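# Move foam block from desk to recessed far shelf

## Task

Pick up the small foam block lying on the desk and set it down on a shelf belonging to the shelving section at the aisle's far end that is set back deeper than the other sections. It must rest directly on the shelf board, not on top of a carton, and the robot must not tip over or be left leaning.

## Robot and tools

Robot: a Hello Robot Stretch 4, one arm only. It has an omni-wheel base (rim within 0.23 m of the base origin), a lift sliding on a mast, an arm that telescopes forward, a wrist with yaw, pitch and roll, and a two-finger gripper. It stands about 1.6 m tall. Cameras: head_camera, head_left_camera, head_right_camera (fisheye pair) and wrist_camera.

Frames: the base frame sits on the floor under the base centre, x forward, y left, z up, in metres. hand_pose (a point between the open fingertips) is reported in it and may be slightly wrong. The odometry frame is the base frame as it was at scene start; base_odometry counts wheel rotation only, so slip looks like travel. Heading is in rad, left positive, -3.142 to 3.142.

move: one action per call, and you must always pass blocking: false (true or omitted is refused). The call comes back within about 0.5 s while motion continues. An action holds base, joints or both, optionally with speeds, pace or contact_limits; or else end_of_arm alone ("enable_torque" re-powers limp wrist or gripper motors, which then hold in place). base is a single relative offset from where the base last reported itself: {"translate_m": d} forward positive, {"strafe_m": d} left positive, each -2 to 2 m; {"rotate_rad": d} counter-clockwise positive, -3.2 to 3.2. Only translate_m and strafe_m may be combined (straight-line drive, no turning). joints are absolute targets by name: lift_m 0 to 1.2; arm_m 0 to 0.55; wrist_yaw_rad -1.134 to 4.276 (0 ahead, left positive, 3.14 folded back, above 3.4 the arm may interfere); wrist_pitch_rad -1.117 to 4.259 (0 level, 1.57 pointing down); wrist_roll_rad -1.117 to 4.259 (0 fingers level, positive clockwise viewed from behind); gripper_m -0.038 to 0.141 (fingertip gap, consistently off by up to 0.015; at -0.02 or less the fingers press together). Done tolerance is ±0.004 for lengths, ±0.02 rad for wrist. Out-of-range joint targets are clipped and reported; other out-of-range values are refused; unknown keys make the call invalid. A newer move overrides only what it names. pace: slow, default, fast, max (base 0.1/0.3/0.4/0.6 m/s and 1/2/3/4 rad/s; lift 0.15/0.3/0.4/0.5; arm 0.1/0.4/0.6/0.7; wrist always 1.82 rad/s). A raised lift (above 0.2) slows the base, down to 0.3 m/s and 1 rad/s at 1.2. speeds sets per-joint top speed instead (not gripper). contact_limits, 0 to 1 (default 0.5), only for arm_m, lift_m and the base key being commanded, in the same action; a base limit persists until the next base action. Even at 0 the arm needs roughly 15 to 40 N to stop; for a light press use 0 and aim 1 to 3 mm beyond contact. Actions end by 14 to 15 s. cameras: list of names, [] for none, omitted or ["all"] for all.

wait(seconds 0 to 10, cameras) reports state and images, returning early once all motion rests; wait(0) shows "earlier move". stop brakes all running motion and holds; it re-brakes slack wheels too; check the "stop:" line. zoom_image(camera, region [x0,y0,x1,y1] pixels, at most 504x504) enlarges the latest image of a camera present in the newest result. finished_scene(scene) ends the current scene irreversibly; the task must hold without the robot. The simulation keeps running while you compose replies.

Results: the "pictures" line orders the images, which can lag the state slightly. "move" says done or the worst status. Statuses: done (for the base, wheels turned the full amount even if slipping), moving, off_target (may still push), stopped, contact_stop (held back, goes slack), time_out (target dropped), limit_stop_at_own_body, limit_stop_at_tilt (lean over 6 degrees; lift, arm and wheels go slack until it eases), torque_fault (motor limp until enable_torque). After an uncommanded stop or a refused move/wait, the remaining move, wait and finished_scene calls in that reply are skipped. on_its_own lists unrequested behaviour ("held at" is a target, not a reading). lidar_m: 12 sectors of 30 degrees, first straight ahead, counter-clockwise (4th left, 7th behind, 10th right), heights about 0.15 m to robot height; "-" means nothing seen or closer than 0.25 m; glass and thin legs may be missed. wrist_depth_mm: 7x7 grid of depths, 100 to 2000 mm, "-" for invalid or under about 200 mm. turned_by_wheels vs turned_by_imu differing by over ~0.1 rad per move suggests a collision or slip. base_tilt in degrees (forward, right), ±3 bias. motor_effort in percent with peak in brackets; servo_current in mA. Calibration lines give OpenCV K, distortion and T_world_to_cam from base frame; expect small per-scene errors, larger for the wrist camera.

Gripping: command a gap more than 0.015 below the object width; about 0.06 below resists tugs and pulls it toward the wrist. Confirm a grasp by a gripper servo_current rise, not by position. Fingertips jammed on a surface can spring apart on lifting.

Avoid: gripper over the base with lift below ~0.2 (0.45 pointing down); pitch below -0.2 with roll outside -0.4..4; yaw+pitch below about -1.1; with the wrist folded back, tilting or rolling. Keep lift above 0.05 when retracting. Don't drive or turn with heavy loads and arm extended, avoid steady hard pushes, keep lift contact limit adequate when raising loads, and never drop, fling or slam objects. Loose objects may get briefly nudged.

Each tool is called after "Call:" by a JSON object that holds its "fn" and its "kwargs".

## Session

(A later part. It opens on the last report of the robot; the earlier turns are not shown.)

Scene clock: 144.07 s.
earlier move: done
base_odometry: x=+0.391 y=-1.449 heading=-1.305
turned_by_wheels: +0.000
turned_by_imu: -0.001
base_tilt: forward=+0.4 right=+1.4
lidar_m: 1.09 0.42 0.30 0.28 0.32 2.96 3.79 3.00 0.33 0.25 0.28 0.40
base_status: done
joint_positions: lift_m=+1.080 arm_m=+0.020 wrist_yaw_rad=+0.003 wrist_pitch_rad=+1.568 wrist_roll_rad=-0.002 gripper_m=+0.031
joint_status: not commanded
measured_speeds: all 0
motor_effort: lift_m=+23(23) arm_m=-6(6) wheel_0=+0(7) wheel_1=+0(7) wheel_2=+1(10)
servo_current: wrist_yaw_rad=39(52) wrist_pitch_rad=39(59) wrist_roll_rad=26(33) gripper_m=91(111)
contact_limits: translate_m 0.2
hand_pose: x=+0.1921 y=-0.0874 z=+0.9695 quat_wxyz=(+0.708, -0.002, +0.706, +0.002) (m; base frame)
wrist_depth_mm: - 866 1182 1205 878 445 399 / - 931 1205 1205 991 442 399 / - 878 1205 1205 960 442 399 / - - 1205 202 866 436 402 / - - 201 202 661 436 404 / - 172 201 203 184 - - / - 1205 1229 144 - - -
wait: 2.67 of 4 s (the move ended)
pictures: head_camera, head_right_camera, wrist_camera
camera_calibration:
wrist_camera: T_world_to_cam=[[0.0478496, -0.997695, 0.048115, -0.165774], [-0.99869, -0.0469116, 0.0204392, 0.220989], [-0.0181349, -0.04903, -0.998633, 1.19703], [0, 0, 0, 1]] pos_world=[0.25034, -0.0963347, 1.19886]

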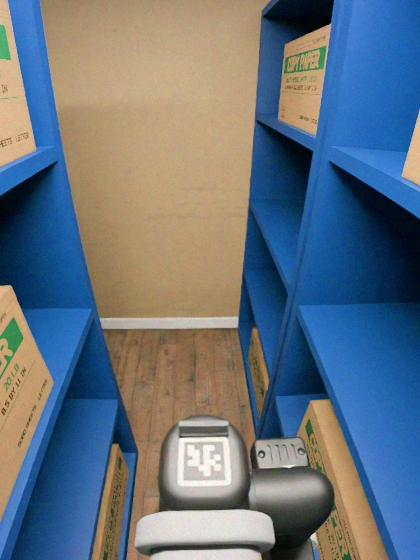

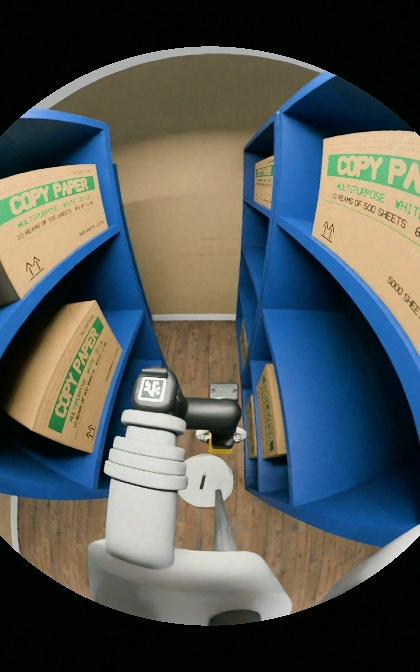

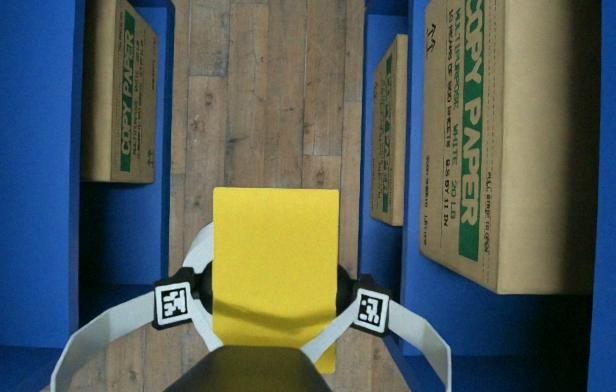

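Call:
{"fn": "move", "kwargs": {"blocking": false, "base": {"translate_m": 0.6, "strafe_m": 0.015}, "contact_limits": {"translate_m": 0.2}, "cameras": []}}

Call:
{"fn": "wait", "kwargs": {"seconds": 4, "cameras": ["head_camera", "head_left_camera", "wrist_camera"]}}

Scene clock: 152.17 s.
move: moving
base_odometry: x=+0.400 y=-1.480 heading=-1.305
turned_by_wheels: +0.000
turned_by_imu: -0.001
base_tilt: forward=+0.2 right=+1.3
lidar_m: 1.13 0.41 0.30 0.27 0.29 2.99 3.81 3.02 0.26 0.25 0.28 0.39
base_status: translate_m moving; strafe_m moving
joint_positions: lift_m=+1.080 arm_m=+0.020 wrist_yaw_rad=+0.003 wrist_pitch_rad=+1.568 wrist_roll_rad=-0.002 gripper_m=+0.031
joint_status: not commanded
measured_speeds: translate_m=+0.124 strafe_m=+0.001 rotate_rad=+0.003 lift_m=+0.000 arm_m=+0.000 wrist_yaw_rad=+0.000 wrist_pitch_rad=+0.000 wrist_roll_rad=+0.000
motor_effort: lift_m=+23(23) arm_m=-6(6) wheel_0=+6(6) wheel_1=+5(7) wheel_2=-9(9)
servo_current: wrist_yaw_rad=39(39) wrist_pitch_rad=33(52) wrist_roll_rad=26(33) gripper_m=98(104)
contact_limits: translate_m 0.2
hand_pose: x=+0.1921 y=-0.0874 z=+0.9695 quat_wxyz=(+0.708, -0.002, +0.706, +0.002) (m; base frame)
wrist_depth_mm: - 866 1229 1205 1042 439 399 / - 878 1229 1205 866 436 399 / - 891 1205 1205 854 439 399 / - 891 1205 202 866 439 402 / - - 201 202 661 433 404 / - 164 200 203 183 404 402 / - 1205 1229 144 - - -
pictures: none
No camera images: "cameras" was empty.

Scene clock: 155.17 s.
earlier move: done
base_odometry: x=+0.563 y=-2.024 heading=-1.305
turned_by_wheels: +0.000
turned_by_imu: -0.001
base_tilt: forward=+0.4 right=+1.2
lidar_m: 1.10 1.10 0.31 0.27 0.28 0.42 - 0.42 0.28 0.27 0.29 0.42
base_status: done
joint_positions: lift_m=+1.080 arm_m=+0.020 wrist_yaw_rad=+0.003 wrist_pitch_rad=+1.568 wrist_roll_rad=-0.002 gripper_m=+0.031
joint_status: not commanded
measured_speeds: all 0
motor_effort: lift_m=+23(23) arm_m=-6(6) wheel_0=+0(7) wheel_1=+0(8) wheel_2=+0(10)
servo_current: wrist_yaw_rad=46(46) wrist_pitch_rad=33(52) wrist_roll_rad=26(33) gripper_m=104(111)
contact_limits: translate_m 0.2
hand_pose: x=+0.1921 y=-0.0874 z=+0.9695 quat_wxyz=(+0.708, -0.002, +0.706, +0.002) (m; base frame)
wrist_depth_mm: 1182 1160 1205 1205 891 - - / 1160 1205 1205 1229 878 - - / 1182 1182 1205 1205 991 - - / 1182 1205 1205 202 1229 473 322 / - 960 201 202 - - - / - 183 201 202 183 - - / - 866 1229 144 683 525 603
wait: 3.00 of 4 s (the move ended)
pictures: head_camera, head_left_camera, wrist_camera
camera_calibration:
wrist_camera: T_world_to_cam=[[0.0478496, -0.997695, 0.048115, -0.165774], [-0.99869, -0.0469116, 0.0204392, 0.220989], [-0.0181349, -0.04903, -0.998633, 1.19703], [0, 0, 0, 1]] pos_world=[0.25034, -0.0963347, 1.19886]

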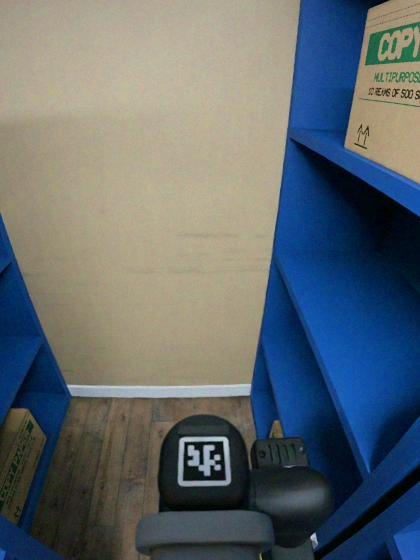

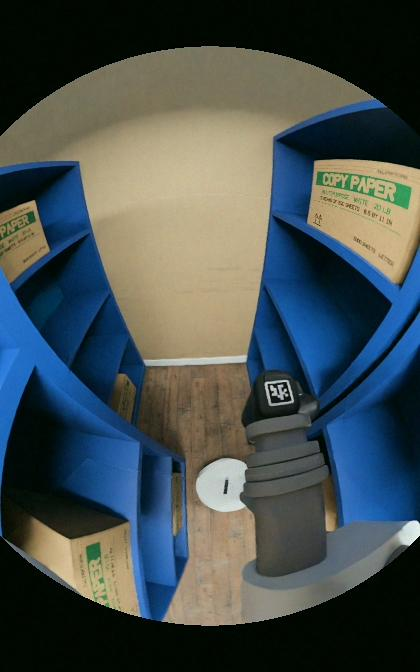

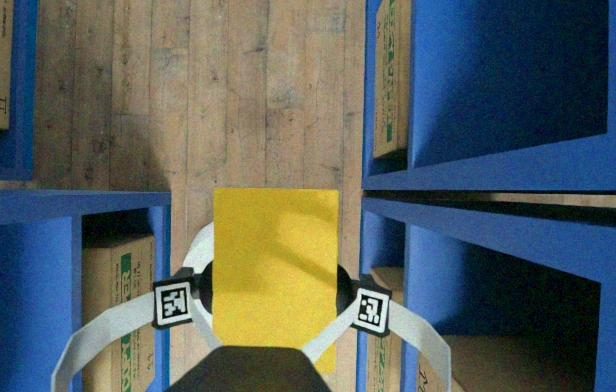

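Call:
{"fn": "move", "kwargs": {"blocking": false, "base": {"translate_m": 0.6}, "contact_limits": {"translate_m": 0.2}, "cameras": []}}

Call:
{"fn": "wait", "kwargs": {"seconds": 5, "cameras": ["head_camera", "head_left_camera"]}}

Scene clock: 169.73 s.
move: moving
base_odometry: x=+0.572 y=-2.055 heading=-1.305
turned_by_wheels: +0.000
turned_by_imu: -0.001
base_tilt: forward=+0.5 right=+1.2
lidar_m: 1.10 1.10 0.29 0.27 0.29 0.42 - 0.43 0.29 0.26 0.29 0.42
base_status: translate_m moving
joint_positions: lift_m=+1.080 arm_m=+0.020 wrist_yaw_rad=+0.003 wrist_pitch_rad=+1.568 wrist_roll_rad=-0.002 gripper_m=+0.031
joint_status: not commanded
measured_speeds: translate_m=+0.123 strafe_m=-0.001 rotate_rad=+0.002 lift_m=+0.000 arm_m=+0.000 wrist_yaw_rad=+0.000 wrist_pitch_rad=+0.000 wrist_roll_rad=+0.000
motor_effort: lift_m=+23(23) arm_m=-6(6) wheel_0=+5(6) wheel_1=+5(7) wheel_2=-9(10)
servo_current: wrist_yaw_rad=39(46) wrist_pitch_rad=33(46) wrist_roll_rad=26(33) gripper_m=91(104)
contact_limits: translate_m 0.2
hand_pose: x=+0.1921 y=-0.0874 z=+0.9695 quat_wxyz=(+0.708, -0.002, +0.706, +0.002) (m; base frame)
wrist_depth_mm: 1182 1182 1182 1205 991 - - / 1182 1182 1182 1205 976 - - / 1182 1182 1205 1205 991 - - / 1182 1205 1205 202 - 407 286 / - 946 201 202 - - - / - 183 202 202 183 - - / - 891 1182 144 683 574 609
pictures: none
No camera images: "cameras" was empty.

Scene clock: 172.73 s.
earlier move: done
base_odometry: x=+0.721 y=-2.603 heading=-1.305
turned_by_wheels: +0.000
turned_by_imu: -0.001
base_tilt: forward=+0.3 right=+1.5
lidar_m: 0.55 0.57 0.78 0.74 0.53 0.47 1.16 0.43 0.28 0.25 0.29 0.41
base_status: done
joint_positions: lift_m=+1.080 arm_m=+0.020 wrist_yaw_rad=+0.003 wrist_pitch_rad=+1.568 wrist_roll_rad=-0.002 gripper_m=+0.031
joint_status: not commanded
measured_speeds: all 0
motor_effort: lift_m=+23(23) arm_m=-6(6) wheel_0=+2(7) wheel_1=+1(8) wheel_2=+0(10)
servo_current: wrist_yaw_rad=26(46) wrist_pitch_rad=39(59) wrist_roll_rad=33(39) gripper_m=98(104)
contact_limits: translate_m 0.2
hand_pose: x=+0.1921 y=-0.0874 z=+0.9695 quat_wxyz=(+0.708, -0.002, +0.706, +0.002) (m; base frame)
wrist_depth_mm: - - - - 640 585 603 / 1182 1182 1205 1205 878 - - / 1182 1205 1205 1205 - - - / 1205 1205 1205 202 - - - / 1205 1205 200 202 866 - - / 1182 182 202 203 185 - - / 1205 1205 1229 144 715 - -
wait: 3.00 of 5 s (the move ended)
pictures: head_camera, head_left_camera

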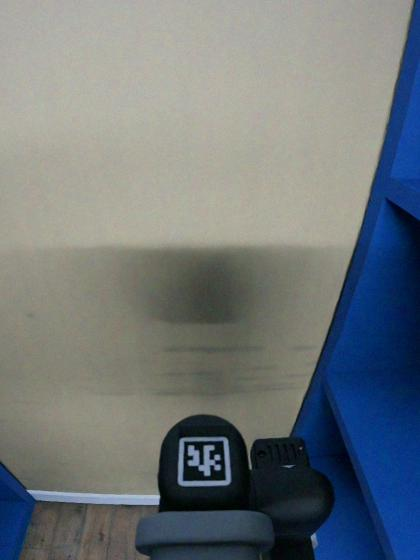

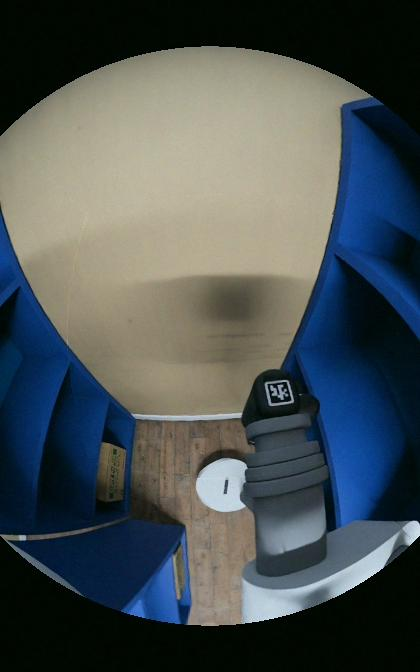

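Call:
{"fn": "move", "kwargs": {"blocking": false, "base": {"translate_m": 0.04}, "contact_limits": {"translate_m": 0.2}, "cameras": []}}

Call:
{"fn": "wait", "kwargs": {"seconds": 2, "cameras": []}}

Call:
{"fn": "move", "kwargs": {"blocking": false, "base": {"strafe_m": 0.2}, "contact_limits": {"strafe_m": 0.2}, "cameras": []}}

Call:
{"fn": "wait", "kwargs": {"seconds": 4, "cameras": ["head_camera"]}}

Scene clock: 189.13 s.
move: moving
base_odometry: x=+0.729 y=-2.632 heading=-1.304
turned_by_wheels: +0.000
turned_by_imu: -0.001
base_tilt: forward=+0.3 right=+1.4
lidar_m: 0.51 0.54 0.75 0.74 0.57 0.48 1.16 0.41 0.28 0.26 0.29 0.40
base_status: translate_m moving
joint_positions: lift_m=+1.080 arm_m=+0.020 wrist_yaw_rad=+0.003 wrist_pitch_rad=+1.568 wrist_roll_rad=-0.002 gripper_m=+0.031
joint_status: not commanded
measured_speeds: translate_m=+0.078 strafe_m=+0.000 rotate_rad=-0.001 lift_m=+0.000 arm_m=+0.000 wrist_yaw_rad=+0.000 wrist_pitch_rad=+0.000 wrist_roll_rad=+0.000
motor_effort: lift_m=+23(23) arm_m=-6(6) wheel_0=+2(8) wheel_1=+0(5) wheel_2=+0(10)
servo_current: wrist_yaw_rad=33(46) wrist_pitch_rad=39(52) wrist_roll_rad=26(33) gripper_m=98(104)
contact_limits: translate_m 0.2
hand_pose: x=+0.1921 y=-0.0874 z=+0.9695 quat_wxyz=(+0.708, -0.002, +0.706, +0.002) (m; base frame)
wrist_depth_mm: - - - - 621 574 597 / 1182 1182 - - 668 - - / 1182 1205 1205 1205 - - - / 1182 1205 1205 202 1138 - - / 1182 1205 201 202 866 - - / 1205 182 201 202 185 - - / 1182 1205 1229 143 866 - -
pictures: none
No camera images: "cameras" was empty.

Scene clock: 189.70 s.
earlier move: done
base_odometry: x=+0.732 y=-2.641 heading=-1.304
turned_by_wheels: +0.000
turned_by_imu: +0.000
base_tilt: forward=+0.4 right=+1.5
lidar_m: 0.51 0.52 0.74 0.75 0.60 0.50 1.18 0.40 0.29 0.27 0.28 0.40
base_status: done
joint_positions: lift_m=+1.080 arm_m=+0.020 wrist_yaw_rad=+0.003 wrist_pitch_rad=+1.568 wrist_roll_rad=-0.002 gripper_m=+0.031
joint_status: not commanded
measured_speeds: all 0
motor_effort: lift_m=+23(23) arm_m=-6(6) wheel_0=+2(8) wheel_1=+3(5) wheel_2=-1(10)
servo_current: wrist_yaw_rad=33(46) wrist_pitch_rad=46(52) wrist_roll_rad=26(33) gripper_m=91(104)
contact_limits: translate_m 0.2
hand_pose: x=+0.1921 y=-0.0874 z=+0.9695 quat_wxyz=(+0.708, -0.002, +0.706, +0.002) (m; base frame)
wrist_depth_mm: - - - - 603 539 530 / - - - - 768 - - / 1205 1182 1205 1205 - - - / 1205 1182 1205 202 - - - / 1205 1205 201 202 917 - - / 1205 182 201 202 185 - - / 1229 1205 1205 144 707 - -
wait: 0.57 of 2 s (the move ended)
pictures: none
No camera images: "cameras" was empty.

Scene clock: 190.20 s.
move: moving
base_odometry: x=+0.768 y=-2.632 heading=-1.304
turned_by_wheels: +0.000
turned_by_imu: +0.000
base_tilt: forward=+0.2 right=+1.3
lidar_m: 0.50 0.52 0.74 0.71 0.57 0.49 1.00 0.47 0.32 0.30 0.32 0.45
base_status: strafe_m moving
joint_positions: lift_m=+1.080 arm_m=+0.020 wrist_yaw_rad=+0.003 wrist_pitch_rad=+1.568 wrist_roll_rad=-0.002 gripper_m=+0.031
joint_status: not commanded
measured_speeds: translate_m=+0.001 strafe_m=+0.143 rotate_rad=-0.007 lift_m=+0.000 arm_m=+0.000 wrist_yaw_rad=+0.000 wrist_pitch_rad=+0.000 wrist_roll_rad=+0.000
motor_effort: lift_m=+23(23) arm_m=-6(6) wheel_0=-10(10) wheel_1=+9(10) wheel_2=-1(1)
servo_current: wrist_yaw_rad=39(39) wrist_pitch_rad=33(46) wrist_roll_rad=26(33) gripper_m=91(104)
contact_limits: strafe_m 0.2
hand_pose: x=+0.1921 y=-0.0874 z=+0.9695 quat_wxyz=(+0.708, -0.002, +0.706, +0.002) (m; base frame)
wrist_depth_mm: - - - - - 539 554 / 1182 - - - 778 - - / 1182 1182 1205 1205 1182 - - / 1205 1205 1205 202 - - - / 1182 1205 201 202 917 - - / 1205 183 201 202 185 - - / 1160 1182 1182 144 866 - -
pictures: none
No camera images: "cameras" was empty.

Scene clock: 191.67 s.
earlier move: done
base_odometry: x=+0.925 y=-2.589 heading=-1.304
turned_by_wheels: +0.000
turned_by_imu: +0.000
base_tilt: forward=+0.4 right=+1.3
lidar_m: 0.51 0.52 0.57 0.54 0.58 0.42 0.43 0.71 0.49 0.46 0.48 0.53
base_status: done
joint_positions: lift_m=+1.080 arm_m=+0.020 wrist_yaw_rad=+0.003 wrist_pitch_rad=+1.568 wrist_roll_rad=-0.002 gripper_m=+0.031
joint_status: not commanded
measured_speeds: all 0
motor_effort: lift_m=+23(23) arm_m=-6(6) wheel_0=-2(11) wheel_1=-1(10) wheel_2=+0(1)
servo_current: wrist_yaw_rad=46(46) wrist_pitch_rad=46(59) wrist_roll_rad=26(33) gripper_m=98(104)
contact_limits: strafe_m 0.2
hand_pose: x=+0.1921 y=-0.0874 z=+0.9695 quat_wxyz=(+0.708, -0.002, +0.706, +0.002) (m; base frame)
wrist_depth_mm: - - - - - - 554 / - - - - - 691 - / - 1205 1205 1205 1229 - - / 1060 1205 1205 202 1229 - - / 1042 1205 201 202 1205 891 - / 991 182 201 202 186 866 - / 904 1205 1229 144 1229 878 -
wait: 1.47 of 4 s (the move ended)
pictures: head_camera

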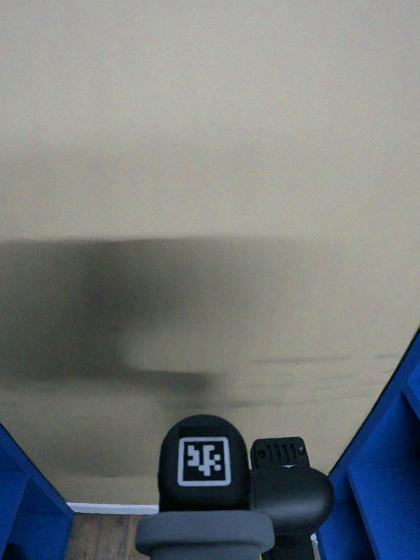

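Call:
{"fn": "move", "kwargs": {"blocking": false, "base": {"rotate_rad": 1.57}, "contact_limits": {"rotate_rad": 0.2}, "pace": "slow", "cameras": []}}

Call:
{"fn": "wait", "kwargs": {"seconds": 5, "cameras": ["head_camera", "head_left_camera"]}}

Scene clock: 262.10 s.
move: moving
base_odometry: x=+0.925 y=-2.589 heading=-1.174
turned_by_wheels: +0.130
turned_by_imu: +0.128
base_tilt: forward=+0.4 right=+1.3
lidar_m: 0.50 0.54 0.55 0.53 0.53 0.40 1.38 0.62 0.47 0.46 0.51 0.49
base_status: rotate_rad moving
joint_positions: lift_m=+1.080 arm_m=+0.020 wrist_yaw_rad=+0.003 wrist_pitch_rad=+1.568 wrist_roll_rad=-0.002 gripper_m=+0.031
joint_status: not commanded
measured_speeds: translate_m=-0.001 strafe_m=+0.001 rotate_rad=+0.494 lift_m=+0.000 arm_m=+0.000 wrist_yaw_rad=+0.000 wrist_pitch_rad=+0.000 wrist_roll_rad=+0.000
motor_effort: lift_m=+23(23) arm_m=-6(6) wheel_0=-5(6) wheel_1=-3(4) wheel_2=-5(7)
servo_current: wrist_yaw_rad=33(39) wrist_pitch_rad=46(52) wrist_roll_rad=26(33) gripper_m=111(111)
contact_limits: rotate_rad 0.2
hand_pose: x=+0.1921 y=-0.0874 z=+0.9695 quat_wxyz=(+0.708, -0.002, +0.706, +0.002) (m; base frame)
wrist_depth_mm: - - - - - - - / - 1182 1205 - - - 640 / - 1205 1205 1205 1205 - - / 1008 1205 1205 202 1205 - - / 1042 1205 201 202 1229 960 - / 1025 182 201 202 186 878 - / - 1205 1229 144 1182 878 -
pictures: none
No camera images: "cameras" was empty.

Scene clock: 264.47 s.
earlier move: done
base_odometry: x=+0.925 y=-2.589 heading=+0.265
turned_by_wheels: +1.439
turned_by_imu: +1.420
base_tilt: forward=+0.2 right=+1.4
lidar_m: 0.53 0.57 0.38 0.42 0.73 0.50 0.48 0.50 0.54 0.50 0.53 0.58
base_status: done
joint_positions: lift_m=+1.080 arm_m=+0.020 wrist_yaw_rad=+0.003 wrist_pitch_rad=+1.568 wrist_roll_rad=-0.002 gripper_m=+0.031
joint_status: not commanded
measured_speeds: all 0
motor_effort: lift_m=+23(23) arm_m=-6(6) wheel_0=-3(7) wheel_1=-3(6) wheel_2=-2(7)
servo_current: wrist_yaw_rad=39(52) wrist_pitch_rad=39(65) wrist_roll_rad=26(39) gripper_m=104(111)
contact_limits: rotate_rad 0.2
hand_pose: x=+0.1921 y=-0.0874 z=+0.9695 quat_wxyz=(+0.708, -0.002, +0.706, +0.002) (m; base frame)
wrist_depth_mm: - 842 854 842 691 668 - / - - 1160 1229 1229 - - / - 1182 1205 1205 1229 - - / - 1205 1205 202 1229 - - / 1205 1205 201 202 1229 - - / 1205 182 202 202 185 - - / 1182 1182 1205 144 1229 - -
wait: 2.37 of 5 s (the move ended)
pictures: head_camera, head_left_camera

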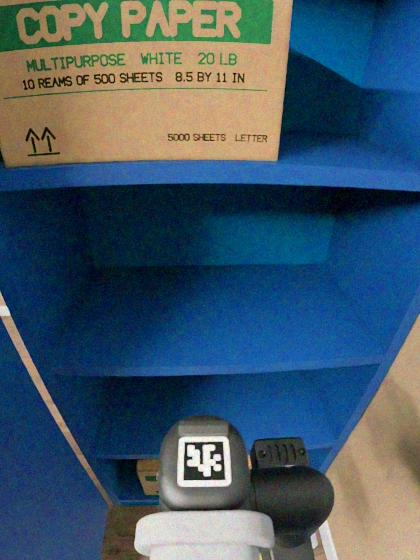

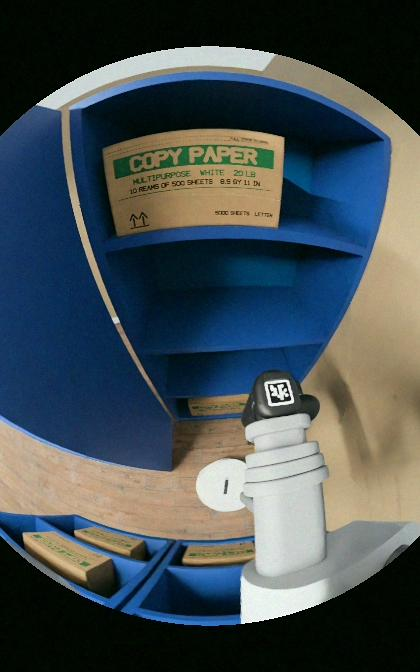

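Call:
{"fn": "move", "kwargs": {"blocking": false, "joints": {"lift_m": 1.125, "wrist_pitch_rad": 0.95, "wrist_roll_rad": 0}, "cameras": []}}

Call:
{"fn": "wait", "kwargs": {"seconds": 2, "cameras": []}}

Call:
{"fn": "move", "kwargs": {"blocking": false, "joints": {"arm_m": 0.34}, "speeds": {"arm_m": 0.1}, "contact_limits": {"arm_m": 0.1}, "cameras": []}}

Call:
{"fn": "wait", "kwargs": {"seconds": 5, "cameras": ["head_camera", "wrist_camera"]}}

Scene clock: 273.10 s.
move: moving
base_odometry: x=+0.925 y=-2.589 heading=+0.265
turned_by_wheels: +0.000
turned_by_imu: -0.001
base_tilt: forward=+0.3 right=+1.3
lidar_m: 0.53 0.55 0.40 0.41 0.73 0.51 0.49 0.48 0.53 0.49 0.53 0.58
base_status: not commanded
joint_positions: lift_m=+1.114 arm_m=+0.020 wrist_yaw_rad=+0.003 wrist_pitch_rad=+1.018 wrist_roll_rad=-0.002 gripper_m=+0.031
joint_status: lift_m moving; wrist_pitch_rad moving; wrist_roll_rad moving
measured_speeds: translate_m=+0.000 strafe_m=+0.000 rotate_rad=+0.000 lift_m=+0.084 arm_m=+0.000 wrist_yaw_rad=+0.000 wrist_pitch_rad=-1.042 wrist_roll_rad=+0.000
motor_effort: lift_m=+25(27) arm_m=-6(6) wheel_0=-3(3) wheel_1=-3(3) wheel_2=-2(2)
servo_current: wrist_yaw_rad=33(46) wrist_pitch_rad=65(111) wrist_roll_rad=39(46) gripper_m=104(104)
contact_limits: rotate_rad 0.2
hand_pose: x=+0.3429 y=-0.0870 z=+1.0471 quat_wxyz=(+0.873, -0.001, +0.487, +0.002) (m; base frame)
wrist_depth_mm: 404 410 413 421 424 433 436 / 387 389 392 392 399 404 407 / - - - - - - 512 / - - 201 202 - 809 - / - 788 201 201 - 809 - / - 173 201 202 185 - - / - 1138 1182 143 1160 - -
pictures: none
No camera images: "cameras" was empty.

Scene clock: 273.67 s.
earlier move: done
base_odometry: x=+0.925 y=-2.589 heading=+0.265
turned_by_wheels: +0.000
turned_by_imu: +0.000
base_tilt: forward=+0.3 right=+1.3
lidar_m: 0.52 0.56 0.40 0.41 0.73 0.51 0.49 0.49 0.53 0.49 0.52 0.57
base_status: not commanded
joint_positions: lift_m=+1.125 arm_m=+0.020 wrist_yaw_rad=+0.003 wrist_pitch_rad=+0.955 wrist_roll_rad=-0.002 gripper_m=+0.031
joint_status: all done
measured_speeds: all 0
motor_effort: lift_m=+24(27) arm_m=-6(6) wheel_0=-3(3) wheel_1=-3(3) wheel_2=-2(2)
servo_current: wrist_yaw_rad=33(46) wrist_pitch_rad=39(111) wrist_roll_rad=26(46) gripper_m=98(104)
contact_limits: rotate_rad 0.2
hand_pose: x=+0.3580 y=-0.0869 z=+1.0674 quat_wxyz=(+0.888, -0.001, +0.459, +0.002) (m; base frame)
wrist_depth_mm: - - - - - - 508 / 436 436 439 445 442 452 459 / 415 418 424 427 427 427 436 / - - 200 201 - - 549 / - - 200 202 - 809 - / - 172 202 202 184 - - / - 1160 1182 144 1229 - -
wait: 0.57 of 2 s (the move ended)
pictures: none
No camera images: "cameras" was empty.

Scene clock: 274.17 s.
move: moving
base_odometry: x=+0.925 y=-2.589 heading=+0.265
turned_by_wheels: +0.000
turned_by_imu: +0.000
base_tilt: forward=+0.3 right=+1.4
lidar_m: 0.53 0.56 0.41 0.41 0.73 0.49 0.48 0.51 0.54 0.50 0.53 0.56
base_status: not commanded
joint_positions: lift_m=+1.125 arm_m=+0.058 wrist_yaw_rad=+0.003 wrist_pitch_rad=+0.955 wrist_roll_rad=-0.002 gripper_m=+0.031
joint_status: arm_m moving
measured_speeds: translate_m=+0.000 strafe_m=+0.000 rotate_rad=+0.000 lift_m=+0.000 arm_m=+0.100 wrist_yaw_rad=+0.000 wrist_pitch_rad=+0.000 wrist_roll_rad=+0.000
motor_effort: lift_m=+24(24) arm_m=+7(8) wheel_0=-3(3) wheel_1=-3(3) wheel_2=-2(2)
servo_current: wrist_yaw_rad=33(39) wrist_pitch_rad=52(52) wrist_roll_rad=26(39) gripper_m=98(104)
contact_limits: arm_m 0.1; rotate_rad 0.2
hand_pose: x=+0.3962 y=-0.0869 z=+1.0674 quat_wxyz=(+0.888, -0.001, +0.459, +0.002) (m; base frame)
wrist_depth_mm: - - - - - - 500 / 433 439 439 445 442 449 455 / 394 397 399 407 410 418 421 / - - 200 202 - - 500 / - - 200 202 - 798 - / - 180 201 202 185 - - / - 1182 1182 144 1205 - -
pictures: none
No camera images: "cameras" was empty.

Scene clock: 277.40 s.
earlier move: done
base_odometry: x=+0.925 y=-2.589 heading=+0.265
turned_by_wheels: +0.000
turned_by_imu: -0.001
base_tilt: forward=+0.3 right=+1.4
lidar_m: 0.53 0.54 0.41 0.40 0.74 0.50 0.48 0.51 0.53 0.50 0.54 0.56
base_status: not commanded
joint_positions: lift_m=+1.125 arm_m=+0.340 wrist_yaw_rad=+0.003 wrist_pitch_rad=+0.955 wrist_roll_rad=-0.002 gripper_m=+0.031
joint_status: all done
measured_speeds: all 0
motor_effort: lift_m=+24(24) arm_m=+7(10) wheel_0=-3(3) wheel_1=-3(3) wheel_2=-2(2)
servo_current: wrist_yaw_rad=46(46) wrist_pitch_rad=39(59) wrist_roll_rad=26(39) gripper_m=98(111)
contact_limits: arm_m 0.1; rotate_rad 0.2
hand_pose: x=+0.6776 y=-0.0869 z=+1.0675 quat_wxyz=(+0.888, -0.001, +0.459, +0.002) (m; base frame)
wrist_depth_mm: 459 462 466 462 466 469 473 / 433 436 439 445 442 445 455 / 382 387 389 394 402 404 410 / 343 347 342 202 359 364 366 / 310 315 200 202 324 327 330 / 286 183 200 202 189 298 300 / 262 264 267 144 272 271 279
wait: 3.23 of 5 s (the move ended)
pictures: head_camera, wrist_camera
camera_calibration:
wrist_camera: T_world_to_cam=[[0.0119537, -0.9978, 0.0652072, -0.187133], [-0.82819, -0.0464216, -0.558521, 1.20637], [0.56032, -0.0473275, -0.826923, 0.728599], [0, 0, 0, 1]] pos_world=[0.593094, -0.0962367, 1.28848]

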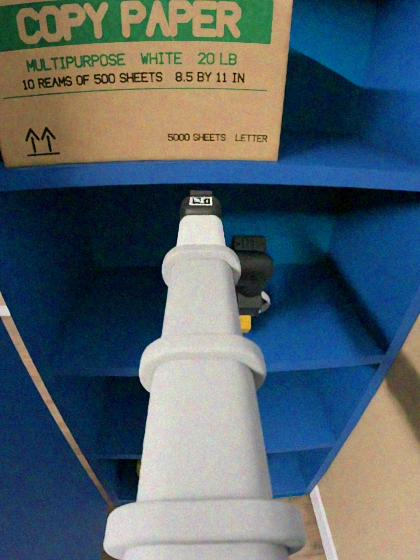

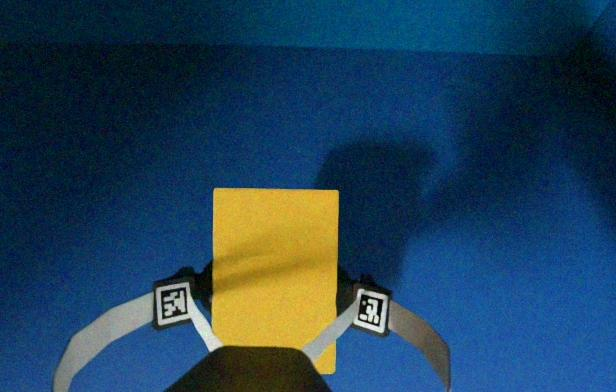

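Call:
{"fn": "move", "kwargs": {"blocking": false, "joints": {"arm_m": 0.37}, "speeds": {"arm_m": 0.1}, "contact_limits": {"arm_m": 0.1}, "cameras": []}}

Call:
{"fn": "wait", "kwargs": {"seconds": 1.5, "cameras": []}}

Call:
{"fn": "move", "kwargs": {"blocking": false, "joints": {"wrist_pitch_rad": 1.18}, "speeds": {"wrist_pitch_rad": 0.3}, "cameras": []}}

Call:
{"fn": "wait", "kwargs": {"seconds": 2, "cameras": ["wrist_camera"]}}

Scene clock: 284.07 s.
move: moving
base_odometry: x=+0.925 y=-2.589 heading=+0.265
turned_by_wheels: +0.000
turned_by_imu: -0.001
base_tilt: forward=+0.4 right=+1.5
lidar_m: 0.54 0.55 0.42 0.42 0.72 0.51 0.48 0.50 0.54 0.50 0.50 0.56
base_status: not commanded
joint_positions: lift_m=+1.125 arm_m=+0.369 wrist_yaw_rad=+0.003 wrist_pitch_rad=+0.954 wrist_roll_rad=-0.002 gripper_m=+0.031
joint_status: arm_m moving
measured_speeds: translate_m=+0.000 strafe_m=+0.000 rotate_rad=+0.000 lift_m=+0.000 arm_m=+0.022 wrist_yaw_rad=+0.000 wrist_pitch_rad=+0.000 wrist_roll_rad=+0.000
motor_effort: lift_m=+24(24) arm_m=+7(10) wheel_0=-3(3) wheel_1=-3(3) wheel_2=-2(2)
servo_current: wrist_yaw_rad=39(46) wrist_pitch_rad=33(52) wrist_roll_rad=26(26) gripper_m=91(104)
contact_limits: arm_m 0.1; rotate_rad 0.2
hand_pose: x=+0.7073 y=-0.0869 z=+1.0675 quat_wxyz=(+0.888, -0.001, +0.459, +0.002) (m; base frame)
wrist_depth_mm: 430 430 433 433 436 436 442 / 430 436 439 442 455 455 452 / 382 387 389 397 402 404 410 / 343 347 343 202 359 364 366 / 314 314 202 202 325 327 330 / 286 183 201 202 188 297 301 / 262 263 267 144 272 271 279
pictures: none
No camera images: "cameras" was empty.

Scene clock: 284.40 s.
earlier move: done
base_odometry: x=+0.925 y=-2.589 heading=+0.265
turned_by_wheels: +0.000
turned_by_imu: +0.000
base_tilt: forward=+0.2 right=+1.4
lidar_m: 0.54 0.53 0.41 0.41 0.74 0.52 0.48 0.52 0.54 0.51 0.52 0.56
base_status: not commanded
joint_positions: lift_m=+1.125 arm_m=+0.370 wrist_yaw_rad=+0.003 wrist_pitch_rad=+0.954 wrist_roll_rad=-0.002 gripper_m=+0.031
joint_status: all done
measured_speeds: all 0
motor_effort: lift_m=+24(24) arm_m=+7(10) wheel_0=-3(3) wheel_1=-3(3) wheel_2=-2(2)
servo_current: wrist_yaw_rad=39(46) wrist_pitch_rad=39(52) wrist_roll_rad=26(33) gripper_m=91(104)
contact_limits: arm_m 0.1; rotate_rad 0.2
hand_pose: x=+0.7076 y=-0.0869 z=+1.0675 quat_wxyz=(+0.888, -0.001, +0.459, +0.002) (m; base frame)
wrist_depth_mm: 439 433 430 436 433 430 445 / 433 436 439 445 452 459 455 / 384 384 389 394 399 404 413 / 345 347 343 202 357 362 366 / 312 317 201 202 324 327 330 / 286 183 201 202 189 300 301 / 260 263 267 144 272 271 281
wait: 0.33 of 1.5 s (the move ended)
pictures: none
No camera images: "cameras" was empty.

Scene clock: 284.90 s.
move: moving
base_odometry: x=+0.925 y=-2.589 heading=+0.265
turned_by_wheels: +0.000
turned_by_imu: +0.000
base_tilt: forward=+0.3 right=+1.4
lidar_m: 0.54 0.56 0.39 0.40 0.74 0.50 0.47 0.49 0.54 0.49 0.54 0.55
base_status: not commanded
joint_positions: lift_m=+1.125 arm_m=+0.370 wrist_yaw_rad=+0.003 wrist_pitch_rad=+1.082 wrist_roll_rad=-0.002 gripper_m=+0.031
joint_status: wrist_pitch_rad moving
measured_speeds: translate_m=+0.000 strafe_m=+0.000 rotate_rad=+0.000 lift_m=+0.000 arm_m=+0.000 wrist_yaw_rad=+0.000 wrist_pitch_rad=+0.300 wrist_roll_rad=+0.000
motor_effort: lift_m=+24(24) arm_m=+7(7) wheel_0=-3(3) wheel_1=-3(3) wheel_2=-2(2)
servo_current: wrist_yaw_rad=39(46) wrist_pitch_rad=7(59) wrist_roll_rad=26(33) gripper_m=98(104)
contact_limits: arm_m 0.1; rotate_rad 0.2
hand_pose: x=+0.6762 y=-0.0870 z=+1.0481 quat_wxyz=(+0.857, -0.001, +0.515, +0.002) (m; base frame)
wrist_depth_mm: 402 407 413 415 421 430 433 / 366 370 373 375 379 387 392 / 336 340 342 345 349 353 357 / 309 314 310 202 324 325 327 / 287 290 201 202 297 301 303 / 267 183 201 202 189 279 282 / 249 252 254 144 259 259 266
pictures: none
No camera images: "cameras" was empty.

Scene clock: 285.57 s.
earlier move: done
base_odometry: x=+0.925 y=-2.589 heading=+0.265
turned_by_wheels: +0.000
turned_by_imu: +0.000
base_tilt: forward=+0.5 right=+1.5
lidar_m: 0.53 0.56 0.41 0.40 0.70 0.53 0.48 0.51 0.54 0.49 0.53 0.57
base_status: not commanded
joint_positions: lift_m=+1.125 arm_m=+0.370 wrist_yaw_rad=+0.003 wrist_pitch_rad=+1.179 wrist_roll_rad=-0.002 gripper_m=+0.031
joint_status: all done
measured_speeds: all 0
motor_effort: lift_m=+24(24) arm_m=+6(7) wheel_0=-3(3) wheel_1=-3(3) wheel_2=-2(2)
servo_current: wrist_yaw_rad=46(46) wrist_pitch_rad=39(59) wrist_roll_rad=33(33) gripper_m=91(104)
contact_limits: arm_m 0.1; rotate_rad 0.2
hand_pose: x=+0.6511 y=-0.0871 z=+1.0363 quat_wxyz=(+0.831, -0.001, +0.556, +0.002) (m; base frame)
wrist_depth_mm: 347 351 355 359 364 370 373 / 325 327 332 334 338 342 347 / 306 309 310 314 317 320 324 / 289 290 289 202 298 301 303 / 272 273 200 202 282 283 285 / 257 182 201 203 189 268 270 / 242 245 248 144 252 255 257
wait: 0.67 of 2 s (the move ended)
pictures: wrist_camera
camera_calibration:
wrist_camera: T_world_to_cam=[[0.0262047, -0.997757, 0.0615913, -0.190566], [-0.931585, -0.046721, -0.360509, 1.02914], [0.362579, -0.0479304, -0.93072, 0.953881], [0, 0, 0, 1]] pos_world=[0.617866, -0.0963361, 1.27055]

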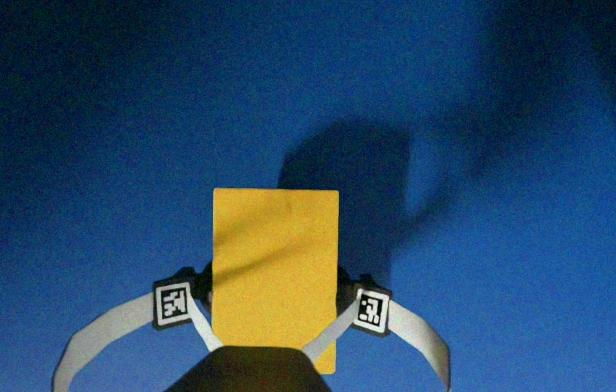

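Call:
{"fn": "move", "kwargs": {"blocking": false, "joints": {"lift_m": 1.118}, "speeds": {"lift_m": 0.03}, "contact_limits": {"lift_m": 0.15}, "cameras": []}}

Call:
{"fn": "wait", "kwargs": {"seconds": 1.5, "cameras": []}}

Call:
{"fn": "move", "kwargs": {"blocking": false, "joints": {"arm_m": 0.41}, "speeds": {"arm_m": 0.05}, "contact_limits": {"arm_m": 0.05}, "cameras": []}}

Call:
{"fn": "wait", "kwargs": {"seconds": 2, "cameras": ["wrist_camera", "head_camera"]}}

Scene clock: 298.27 s.
move: moving
base_odometry: x=+0.925 y=-2.589 heading=+0.265
turned_by_wheels: +0.000
turned_by_imu: -0.001
base_tilt: forward=+0.4 right=+1.3
lidar_m: 0.53 0.55 0.40 0.39 0.72 0.50 0.46 0.51 0.56 0.50 0.53 0.54
base_status: not commanded
joint_positions: lift_m=+1.119 arm_m=+0.370 wrist_yaw_rad=+0.003 wrist_pitch_rad=+1.179 wrist_roll_rad=-0.002 gripper_m=+0.031
joint_status: lift_m moving
measured_speeds: all 0
motor_effort: lift_m=+12(24) arm_m=+7(7) wheel_0=-3(3) wheel_1=-3(3) wheel_2=-2(2)
servo_current: wrist_yaw_rad=39(39) wrist_pitch_rad=39(46) wrist_roll_rad=26(33) gripper_m=91(104)
contact_limits: arm_m 0.1; lift_m 0.15; rotate_rad 0.2
hand_pose: x=+0.6511 y=-0.0871 z=+1.0302 quat_wxyz=(+0.831, -0.001, +0.556, +0.002) (m; base frame)
wrist_depth_mm: 345 349 351 353 362 364 370 / 322 324 327 330 336 340 345 / 301 304 307 310 314 317 320 / 285 286 285 204 296 296 300 / 266 270 202 203 277 279 282 / 253 180 200 202 188 264 265 / 239 240 200 144 249 250 254
pictures: none
No camera images: "cameras" was empty.

Scene clock: 298.40 s.
earlier move: done
base_odometry: x=+0.925 y=-2.589 heading=+0.265
turned_by_wheels: +0.000
turned_by_imu: +0.000
base_tilt: forward=+0.3 right=+1.3
lidar_m: 0.54 0.56 0.39 0.40 0.71 0.50 0.46 0.52 0.54 0.50 0.53 0.56
base_status: not commanded
joint_positions: lift_m=+1.119 arm_m=+0.370 wrist_yaw_rad=+0.003 wrist_pitch_rad=+1.179 wrist_roll_rad=-0.002 gripper_m=+0.031
joint_status: all done
measured_speeds: all 0
motor_effort: lift_m=+13(24) arm_m=+6(7) wheel_0=-3(3) wheel_1=-3(3) wheel_2=-2(2)
servo_current: wrist_yaw_rad=26(46) wrist_pitch_rad=46(46) wrist_roll_rad=26(33) gripper_m=98(104)
contact_limits: arm_m 0.1; lift_m 0.15; rotate_rad 0.2
hand_pose: x=+0.6511 y=-0.0871 z=+1.0302 quat_wxyz=(+0.831, -0.001, +0.556, +0.002) (m; base frame)
wrist_depth_mm: 345 349 353 355 359 366 368 / 324 324 327 332 334 340 343 / 301 304 307 309 314 317 320 / 283 287 283 204 293 296 300 / 267 270 203 203 277 279 281 / 252 180 200 202 189 265 265 / 239 240 201 144 248 250 254
wait: 0.13 of 1.5 s (the move ended)
pictures: none
No camera images: "cameras" was empty.

Scene clock: 298.90 s.
move: moving
base_odometry: x=+0.925 y=-2.589 heading=+0.265
turned_by_wheels: +0.000
turned_by_imu: +0.000
base_tilt: forward=+0.5 right=+1.4
lidar_m: 0.54 0.56 0.39 0.41 0.70 0.50 0.49 0.51 0.53 0.52 0.51 0.57
base_status: not commanded
joint_positions: lift_m=+1.119 arm_m=+0.392 wrist_yaw_rad=+0.003 wrist_pitch_rad=+1.180 wrist_roll_rad=-0.002 gripper_m=+0.031
joint_status: arm_m moving
measured_speeds: translate_m=+0.000 strafe_m=+0.000 rotate_rad=+0.000 lift_m=+0.000 arm_m=+0.050 wrist_yaw_rad=+0.000 wrist_pitch_rad=+0.000 wrist_roll_rad=+0.000
motor_effort: lift_m=+13(13) arm_m=+10(10) wheel_0=-3(3) wheel_1=-3(3) wheel_2=-2(2)
servo_current: wrist_yaw_rad=39(46) wrist_pitch_rad=39(52) wrist_roll_rad=26(33) gripper_m=104(104)
contact_limits: arm_m 0.05; lift_m 0.15; rotate_rad 0.2
hand_pose: x=+0.6732 y=-0.0871 z=+1.0301 quat_wxyz=(+0.831, -0.001, +0.556, +0.002) (m; base frame)
wrist_depth_mm: 338 343 347 351 355 362 362 / 320 322 325 329 332 336 340 / 300 303 306 306 310 314 317 / 282 283 283 206 291 296 297 / 265 270 203 204 277 278 279 / 252 180 200 202 189 263 264 / 238 240 200 143 247 249 253
pictures: none
No camera images: "cameras" was empty.

Scene clock: 299.60 s.
earlier move: done
base_odometry: x=+0.925 y=-2.589 heading=+0.265
turned_by_wheels: +0.000
turned_by_imu: +0.000
base_tilt: forward=+0.4 right=+1.3
lidar_m: 0.53 0.55 0.39 0.40 0.72 0.52 0.48 0.50 0.52 0.50 0.52 0.56
base_status: not commanded
joint_positions: lift_m=+1.119 arm_m=+0.410 wrist_yaw_rad=+0.003 wrist_pitch_rad=+1.180 wrist_roll_rad=-0.002 gripper_m=+0.031
joint_status: all done
measured_speeds: all 0
motor_effort: lift_m=+13(13) arm_m=+7(10) wheel_0=-3(3) wheel_1=-2(3) wheel_2=-2(2)
servo_current: wrist_yaw_rad=39(46) wrist_pitch_rad=39(52) wrist_roll_rad=26(33) gripper_m=98(104)
contact_limits: arm_m 0.05; lift_m 0.15; rotate_rad 0.2
hand_pose: x=+0.6908 y=-0.0871 z=+1.0301 quat_wxyz=(+0.831, -0.001, +0.556, +0.002) (m; base frame)
wrist_depth_mm: 340 343 347 353 355 362 362 / 319 322 324 327 332 334 338 / 300 301 304 306 310 315 317 / 282 285 283 206 291 296 297 / 265 268 203 204 274 278 281 / 251 180 200 201 189 264 263 / 239 240 200 144 246 248 253
wait: 0.70 of 2 s (the move ended)
pictures: head_camera, wrist_camera
camera_calibration:
wrist_camera: T_world_to_cam=[[0.0262668, -0.997757, 0.0615646, -0.191243], [-0.931939, -0.046722, -0.359592, 1.06318], [0.361662, -0.0479292, -0.931076, 0.934791], [0, 0, 0, 1]] pos_world=[0.657766, -0.0963361, 1.26445]

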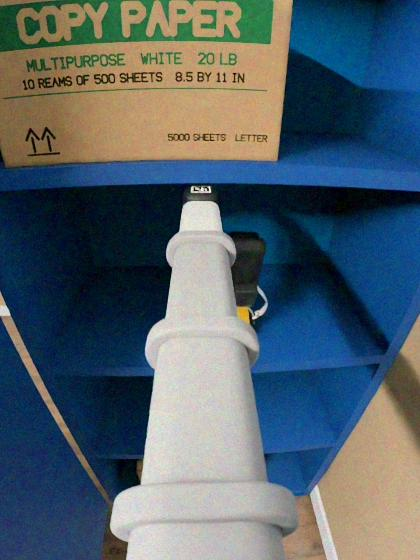

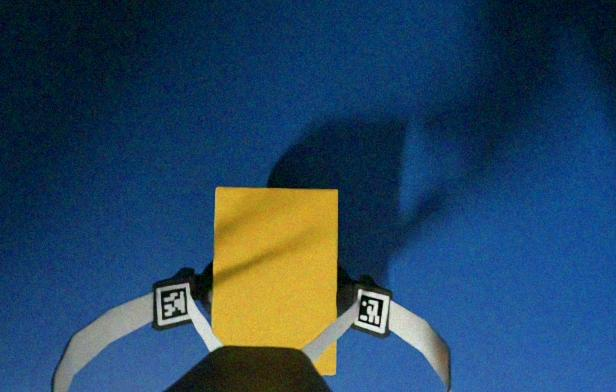

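Call:
{"fn": "move", "kwargs": {"blocking": false, "joints": {"lift_m": 1.11}, "speeds": {"lift_m": 0.03}, "contact_limits": {"lift_m": 0.15}, "cameras": []}}

Call:
{"fn": "wait", "kwargs": {"seconds": 1.5, "cameras": ["wrist_camera"]}}

Call:
{"fn": "move", "kwargs": {"blocking": false, "joints": {"lift_m": 1.102}, "speeds": {"lift_m": 0.03}, "contact_limits": {"lift_m": 0.15}, "cameras": []}}

Call:
{"fn": "wait", "kwargs": {"seconds": 1.5, "cameras": ["wrist_camera"]}}

Scene clock: 309.93 s.
move: moving
base_odometry: x=+0.925 y=-2.589 heading=+0.265
turned_by_wheels: +0.000
turned_by_imu: -0.001
base_tilt: forward=+0.3 right=+1.5
lidar_m: 0.53 0.57 0.38 0.40 0.74 0.51 0.49 0.48 0.54 0.49 0.52 0.57
base_status: not commanded
joint_positions: lift_m=+1.111 arm_m=+0.410 wrist_yaw_rad=+0.003 wrist_pitch_rad=+1.180 wrist_roll_rad=-0.002 gripper_m=+0.031
joint_status: lift_m moving
measured_speeds: all 0
motor_effort: lift_m=+12(13) arm_m=+7(7) wheel_0=-3(3) wheel_1=-3(3) wheel_2=-2(2)
servo_current: wrist_yaw_rad=33(46) wrist_pitch_rad=52(52) wrist_roll_rad=33(33) gripper_m=91(98)
contact_limits: arm_m 0.05; lift_m 0.15; rotate_rad 0.2
hand_pose: x=+0.6909 y=-0.0871 z=+1.0222 quat_wxyz=(+0.831, -0.001, +0.556, +0.002) (m; base frame)
wrist_depth_mm: 338 343 345 349 355 359 362 / 317 319 322 325 329 332 336 / 296 298 303 304 307 309 312 / 278 279 276 214 287 290 293 / 262 265 206 206 271 273 274 / 247 183 199 200 189 258 259 / 233 235 235 156 242 242 247
pictures: none
No camera images: "cameras" was empty.

Scene clock: 310.10 s.
earlier move: done
base_odometry: x=+0.925 y=-2.589 heading=+0.265
turned_by_wheels: +0.000
turned_by_imu: +0.000
base_tilt: forward=+0.4 right=+1.5
lidar_m: 0.51 0.55 0.40 0.40 0.70 0.51 0.47 0.49 0.54 0.49 0.50 0.56
base_status: not commanded
joint_positions: lift_m=+1.111 arm_m=+0.410 wrist_yaw_rad=+0.003 wrist_pitch_rad=+1.180 wrist_roll_rad=-0.002 gripper_m=+0.031
joint_status: all done
measured_speeds: all 0
motor_effort: lift_m=+12(13) arm_m=+7(7) wheel_0=-3(3) wheel_1=-3(3) wheel_2=-2(2)
servo_current: wrist_yaw_rad=33(46) wrist_pitch_rad=39(52) wrist_roll_rad=26(33) gripper_m=91(98)
contact_limits: arm_m 0.05; lift_m 0.15; rotate_rad 0.2
hand_pose: x=+0.6909 y=-0.0871 z=+1.0222 quat_wxyz=(+0.831, -0.001, +0.556, +0.002) (m; base frame)
wrist_depth_mm: 340 343 347 351 353 355 359 / 317 319 322 325 330 334 336 / 296 297 301 303 306 310 314 / 278 281 276 213 287 290 293 / 262 264 206 207 271 273 276 / 247 183 198 201 189 258 259 / 233 236 234 156 242 242 248
wait: 0.17 of 1.5 s (the move ended)
pictures: wrist_camera
camera_calibration:
wrist_camera: T_world_to_cam=[[0.0262668, -0.997757, 0.0615646, -0.19075], [-0.931939, -0.046722, -0.359592, 1.06031], [0.361662, -0.0479292, -0.931076, 0.927342], [0, 0, 0, 1]] pos_world=[0.657766, -0.0963361, 1.25645]

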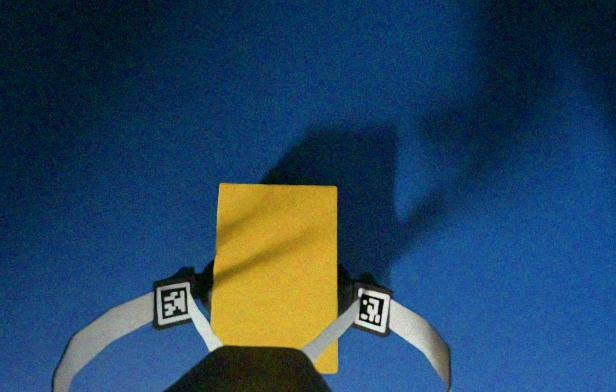

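Scene clock: 310.60 s.
move: moving
base_odometry: x=+0.925 y=-2.589 heading=+0.265
turned_by_wheels: +0.000
turned_by_imu: +0.000
base_tilt: forward=+0.4 right=+1.3
lidar_m: 0.53 0.55 0.40 0.41 0.71 0.51 0.47 0.51 0.55 0.49 0.54 0.57
base_status: not commanded
joint_positions: lift_m=+1.103 arm_m=+0.410 wrist_yaw_rad=+0.003 wrist_pitch_rad=+1.179 wrist_roll_rad=-0.002 gripper_m=+0.031
joint_status: lift_m moving
measured_speeds: all 0
motor_effort: lift_m=+9(12) arm_m=+6(7) wheel_0=-3(3) wheel_1=-3(3) wheel_2=-2(2)
servo_current: wrist_yaw_rad=39(39) wrist_pitch_rad=33(46) wrist_roll_rad=26(33) gripper_m=91(98)
contact_limits: arm_m 0.05; lift_m 0.15; rotate_rad 0.2
hand_pose: x=+0.6912 y=-0.0871 z=+1.0144 quat_wxyz=(+0.831, -0.001, +0.556, +0.002) (m; base frame)
wrist_depth_mm: 334 336 342 345 349 353 355 / 310 312 315 317 324 327 330 / 290 293 294 297 301 303 306 / 272 273 272 220 282 285 287 / 255 257 209 208 266 266 268 / 239 183 196 198 189 252 253 / 227 228 191 142 236 235 241
pictures: none
No camera images: "cameras" was empty.

Scene clock: 310.77 s.
earlier move: done
base_odometry: x=+0.925 y=-2.589 heading=+0.265
turned_by_wheels: +0.000
turned_by_imu: +0.000
base_tilt: forward=+0.2 right=+1.4
lidar_m: 0.53 0.54 0.41 0.42 0.72 0.53 0.47 0.50 0.53 0.49 0.52 0.58
base_status: not commanded
joint_positions: lift_m=+1.103 arm_m=+0.410 wrist_yaw_rad=+0.003 wrist_pitch_rad=+1.179 wrist_roll_rad=-0.002 gripper_m=+0.031
joint_status: all done
measured_speeds: all 0
motor_effort: lift_m=+11(12) arm_m=+6(7) wheel_0=-3(3) wheel_1=-3(3) wheel_2=-2(2)
servo_current: wrist_yaw_rad=39(39) wrist_pitch_rad=46(59) wrist_roll_rad=26(33) gripper_m=78(98)
contact_limits: arm_m 0.05; lift_m 0.15; rotate_rad 0.2
hand_pose: x=+0.6912 y=-0.0871 z=+1.0144 quat_wxyz=(+0.831, -0.001, +0.556, +0.002) (m; base frame)
wrist_depth_mm: 332 338 342 343 349 353 355 / 309 312 315 320 322 325 330 / 291 291 294 297 301 303 307 / 271 272 272 220 282 285 287 / 255 257 208 209 265 266 270 / 240 184 196 198 189 253 253 / 227 229 190 142 236 236 241
wait: 0.17 of 1.5 s (the move ended)
pictures: wrist_camera
camera_calibration:
wrist_camera: T_world_to_cam=[[0.0261939, -0.997758, 0.061594, -0.190261], [-0.931518, -0.0467207, -0.360683, 1.05868], [0.362752, -0.0479283, -0.930652, 0.918797], [0, 0, 0, 1]] pos_world=[0.657865, -0.0963361, 1.24865]

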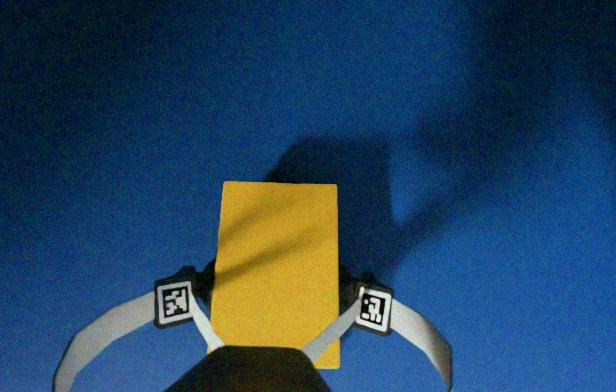

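Call:
{"fn": "move", "kwargs": {"blocking": false, "joints": {"lift_m": 1.098}, "speeds": {"lift_m": 0.03}, "contact_limits": {"lift_m": 0.15}, "cameras": []}}

Call:
{"fn": "wait", "kwargs": {"seconds": 1.5, "cameras": ["wrist_camera"]}}

Scene clock: 317.33 s.
move: moving
base_odometry: x=+0.925 y=-2.589 heading=+0.265
turned_by_wheels: +0.000
turned_by_imu: -0.001
base_tilt: forward=+0.4 right=+1.5
lidar_m: 0.53 0.55 0.39 0.42 0.73 0.52 0.47 0.52 0.51 0.50 0.52 0.57
base_status: not commanded
joint_positions: lift_m=+1.099 arm_m=+0.410 wrist_yaw_rad=+0.003 wrist_pitch_rad=+1.178 wrist_roll_rad=-0.002 gripper_m=+0.031
joint_status: lift_m moving
measured_speeds: all 0
motor_effort: lift_m=+10(11) arm_m=+6(6) wheel_0=-3(3) wheel_1=-3(3) wheel_2=-2(2)
servo_current: wrist_yaw_rad=26(46) wrist_pitch_rad=46(52) wrist_roll_rad=33(33) gripper_m=72(85)
contact_limits: arm_m 0.05; lift_m 0.15; rotate_rad 0.2
hand_pose: x=+0.6915 y=-0.0871 z=+1.0106 quat_wxyz=(+0.832, -0.001, +0.555, +0.002) (m; base frame)
wrist_depth_mm: 332 336 340 343 347 353 353 / 307 310 314 317 322 327 330 / 289 290 293 294 297 301 306 / 270 271 273 221 279 283 285 / 253 255 209 209 264 264 266 / 238 183 195 196 189 250 251 / 224 226 188 143 233 233 239
pictures: none
No camera images: "cameras" was empty.

Scene clock: 317.37 s.
earlier move: done
base_odometry: x=+0.925 y=-2.589 heading=+0.265
turned_by_wheels: +0.000
turned_by_imu: +0.000
base_tilt: forward=+0.2 right=+1.5
lidar_m: 0.52 0.55 0.41 0.41 0.71 0.51 0.48 0.52 0.56 0.50 0.53 0.56
base_status: not commanded
joint_positions: lift_m=+1.099 arm_m=+0.410 wrist_yaw_rad=+0.003 wrist_pitch_rad=+1.178 wrist_roll_rad=-0.002 gripper_m=+0.031
joint_status: all done
measured_speeds: all 0
motor_effort: lift_m=+9(11) arm_m=+6(6) wheel_0=-3(3) wheel_1=-3(3) wheel_2=-2(2)
servo_current: wrist_yaw_rad=26(46) wrist_pitch_rad=46(52) wrist_roll_rad=33(33) gripper_m=72(85)
contact_limits: arm_m 0.05; lift_m 0.15; rotate_rad 0.2
hand_pose: x=+0.6915 y=-0.0871 z=+1.0106 quat_wxyz=(+0.832, -0.001, +0.555, +0.002) (m; base frame)
wrist_depth_mm: 332 336 342 345 347 351 351 / 307 310 315 317 324 325 330 / 289 290 293 296 298 303 307 / 268 272 272 221 279 282 285 / 253 256 209 209 264 265 266 / 237 183 195 196 190 251 251 / 224 227 188 142 233 232 238
wait: 0.03 of 1.5 s (the move ended)
pictures: wrist_camera
camera_calibration:
wrist_camera: T_world_to_cam=[[0.0261386, -0.997757, 0.0616197, -0.190025], [-0.931196, -0.0467212, -0.361513, 1.05822], [0.363581, -0.0479306, -0.930329, 0.914274], [0, 0, 0, 1]] pos_world=[0.657965, -0.0963361, 1.24484]

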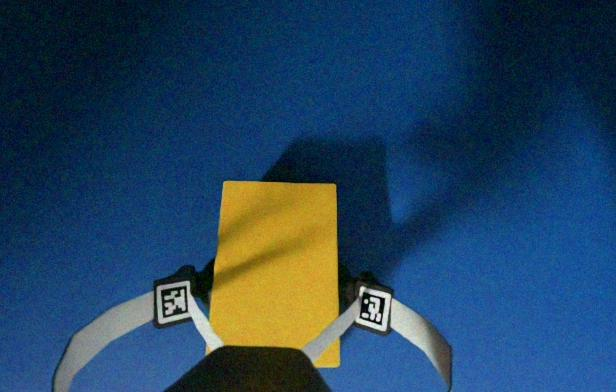

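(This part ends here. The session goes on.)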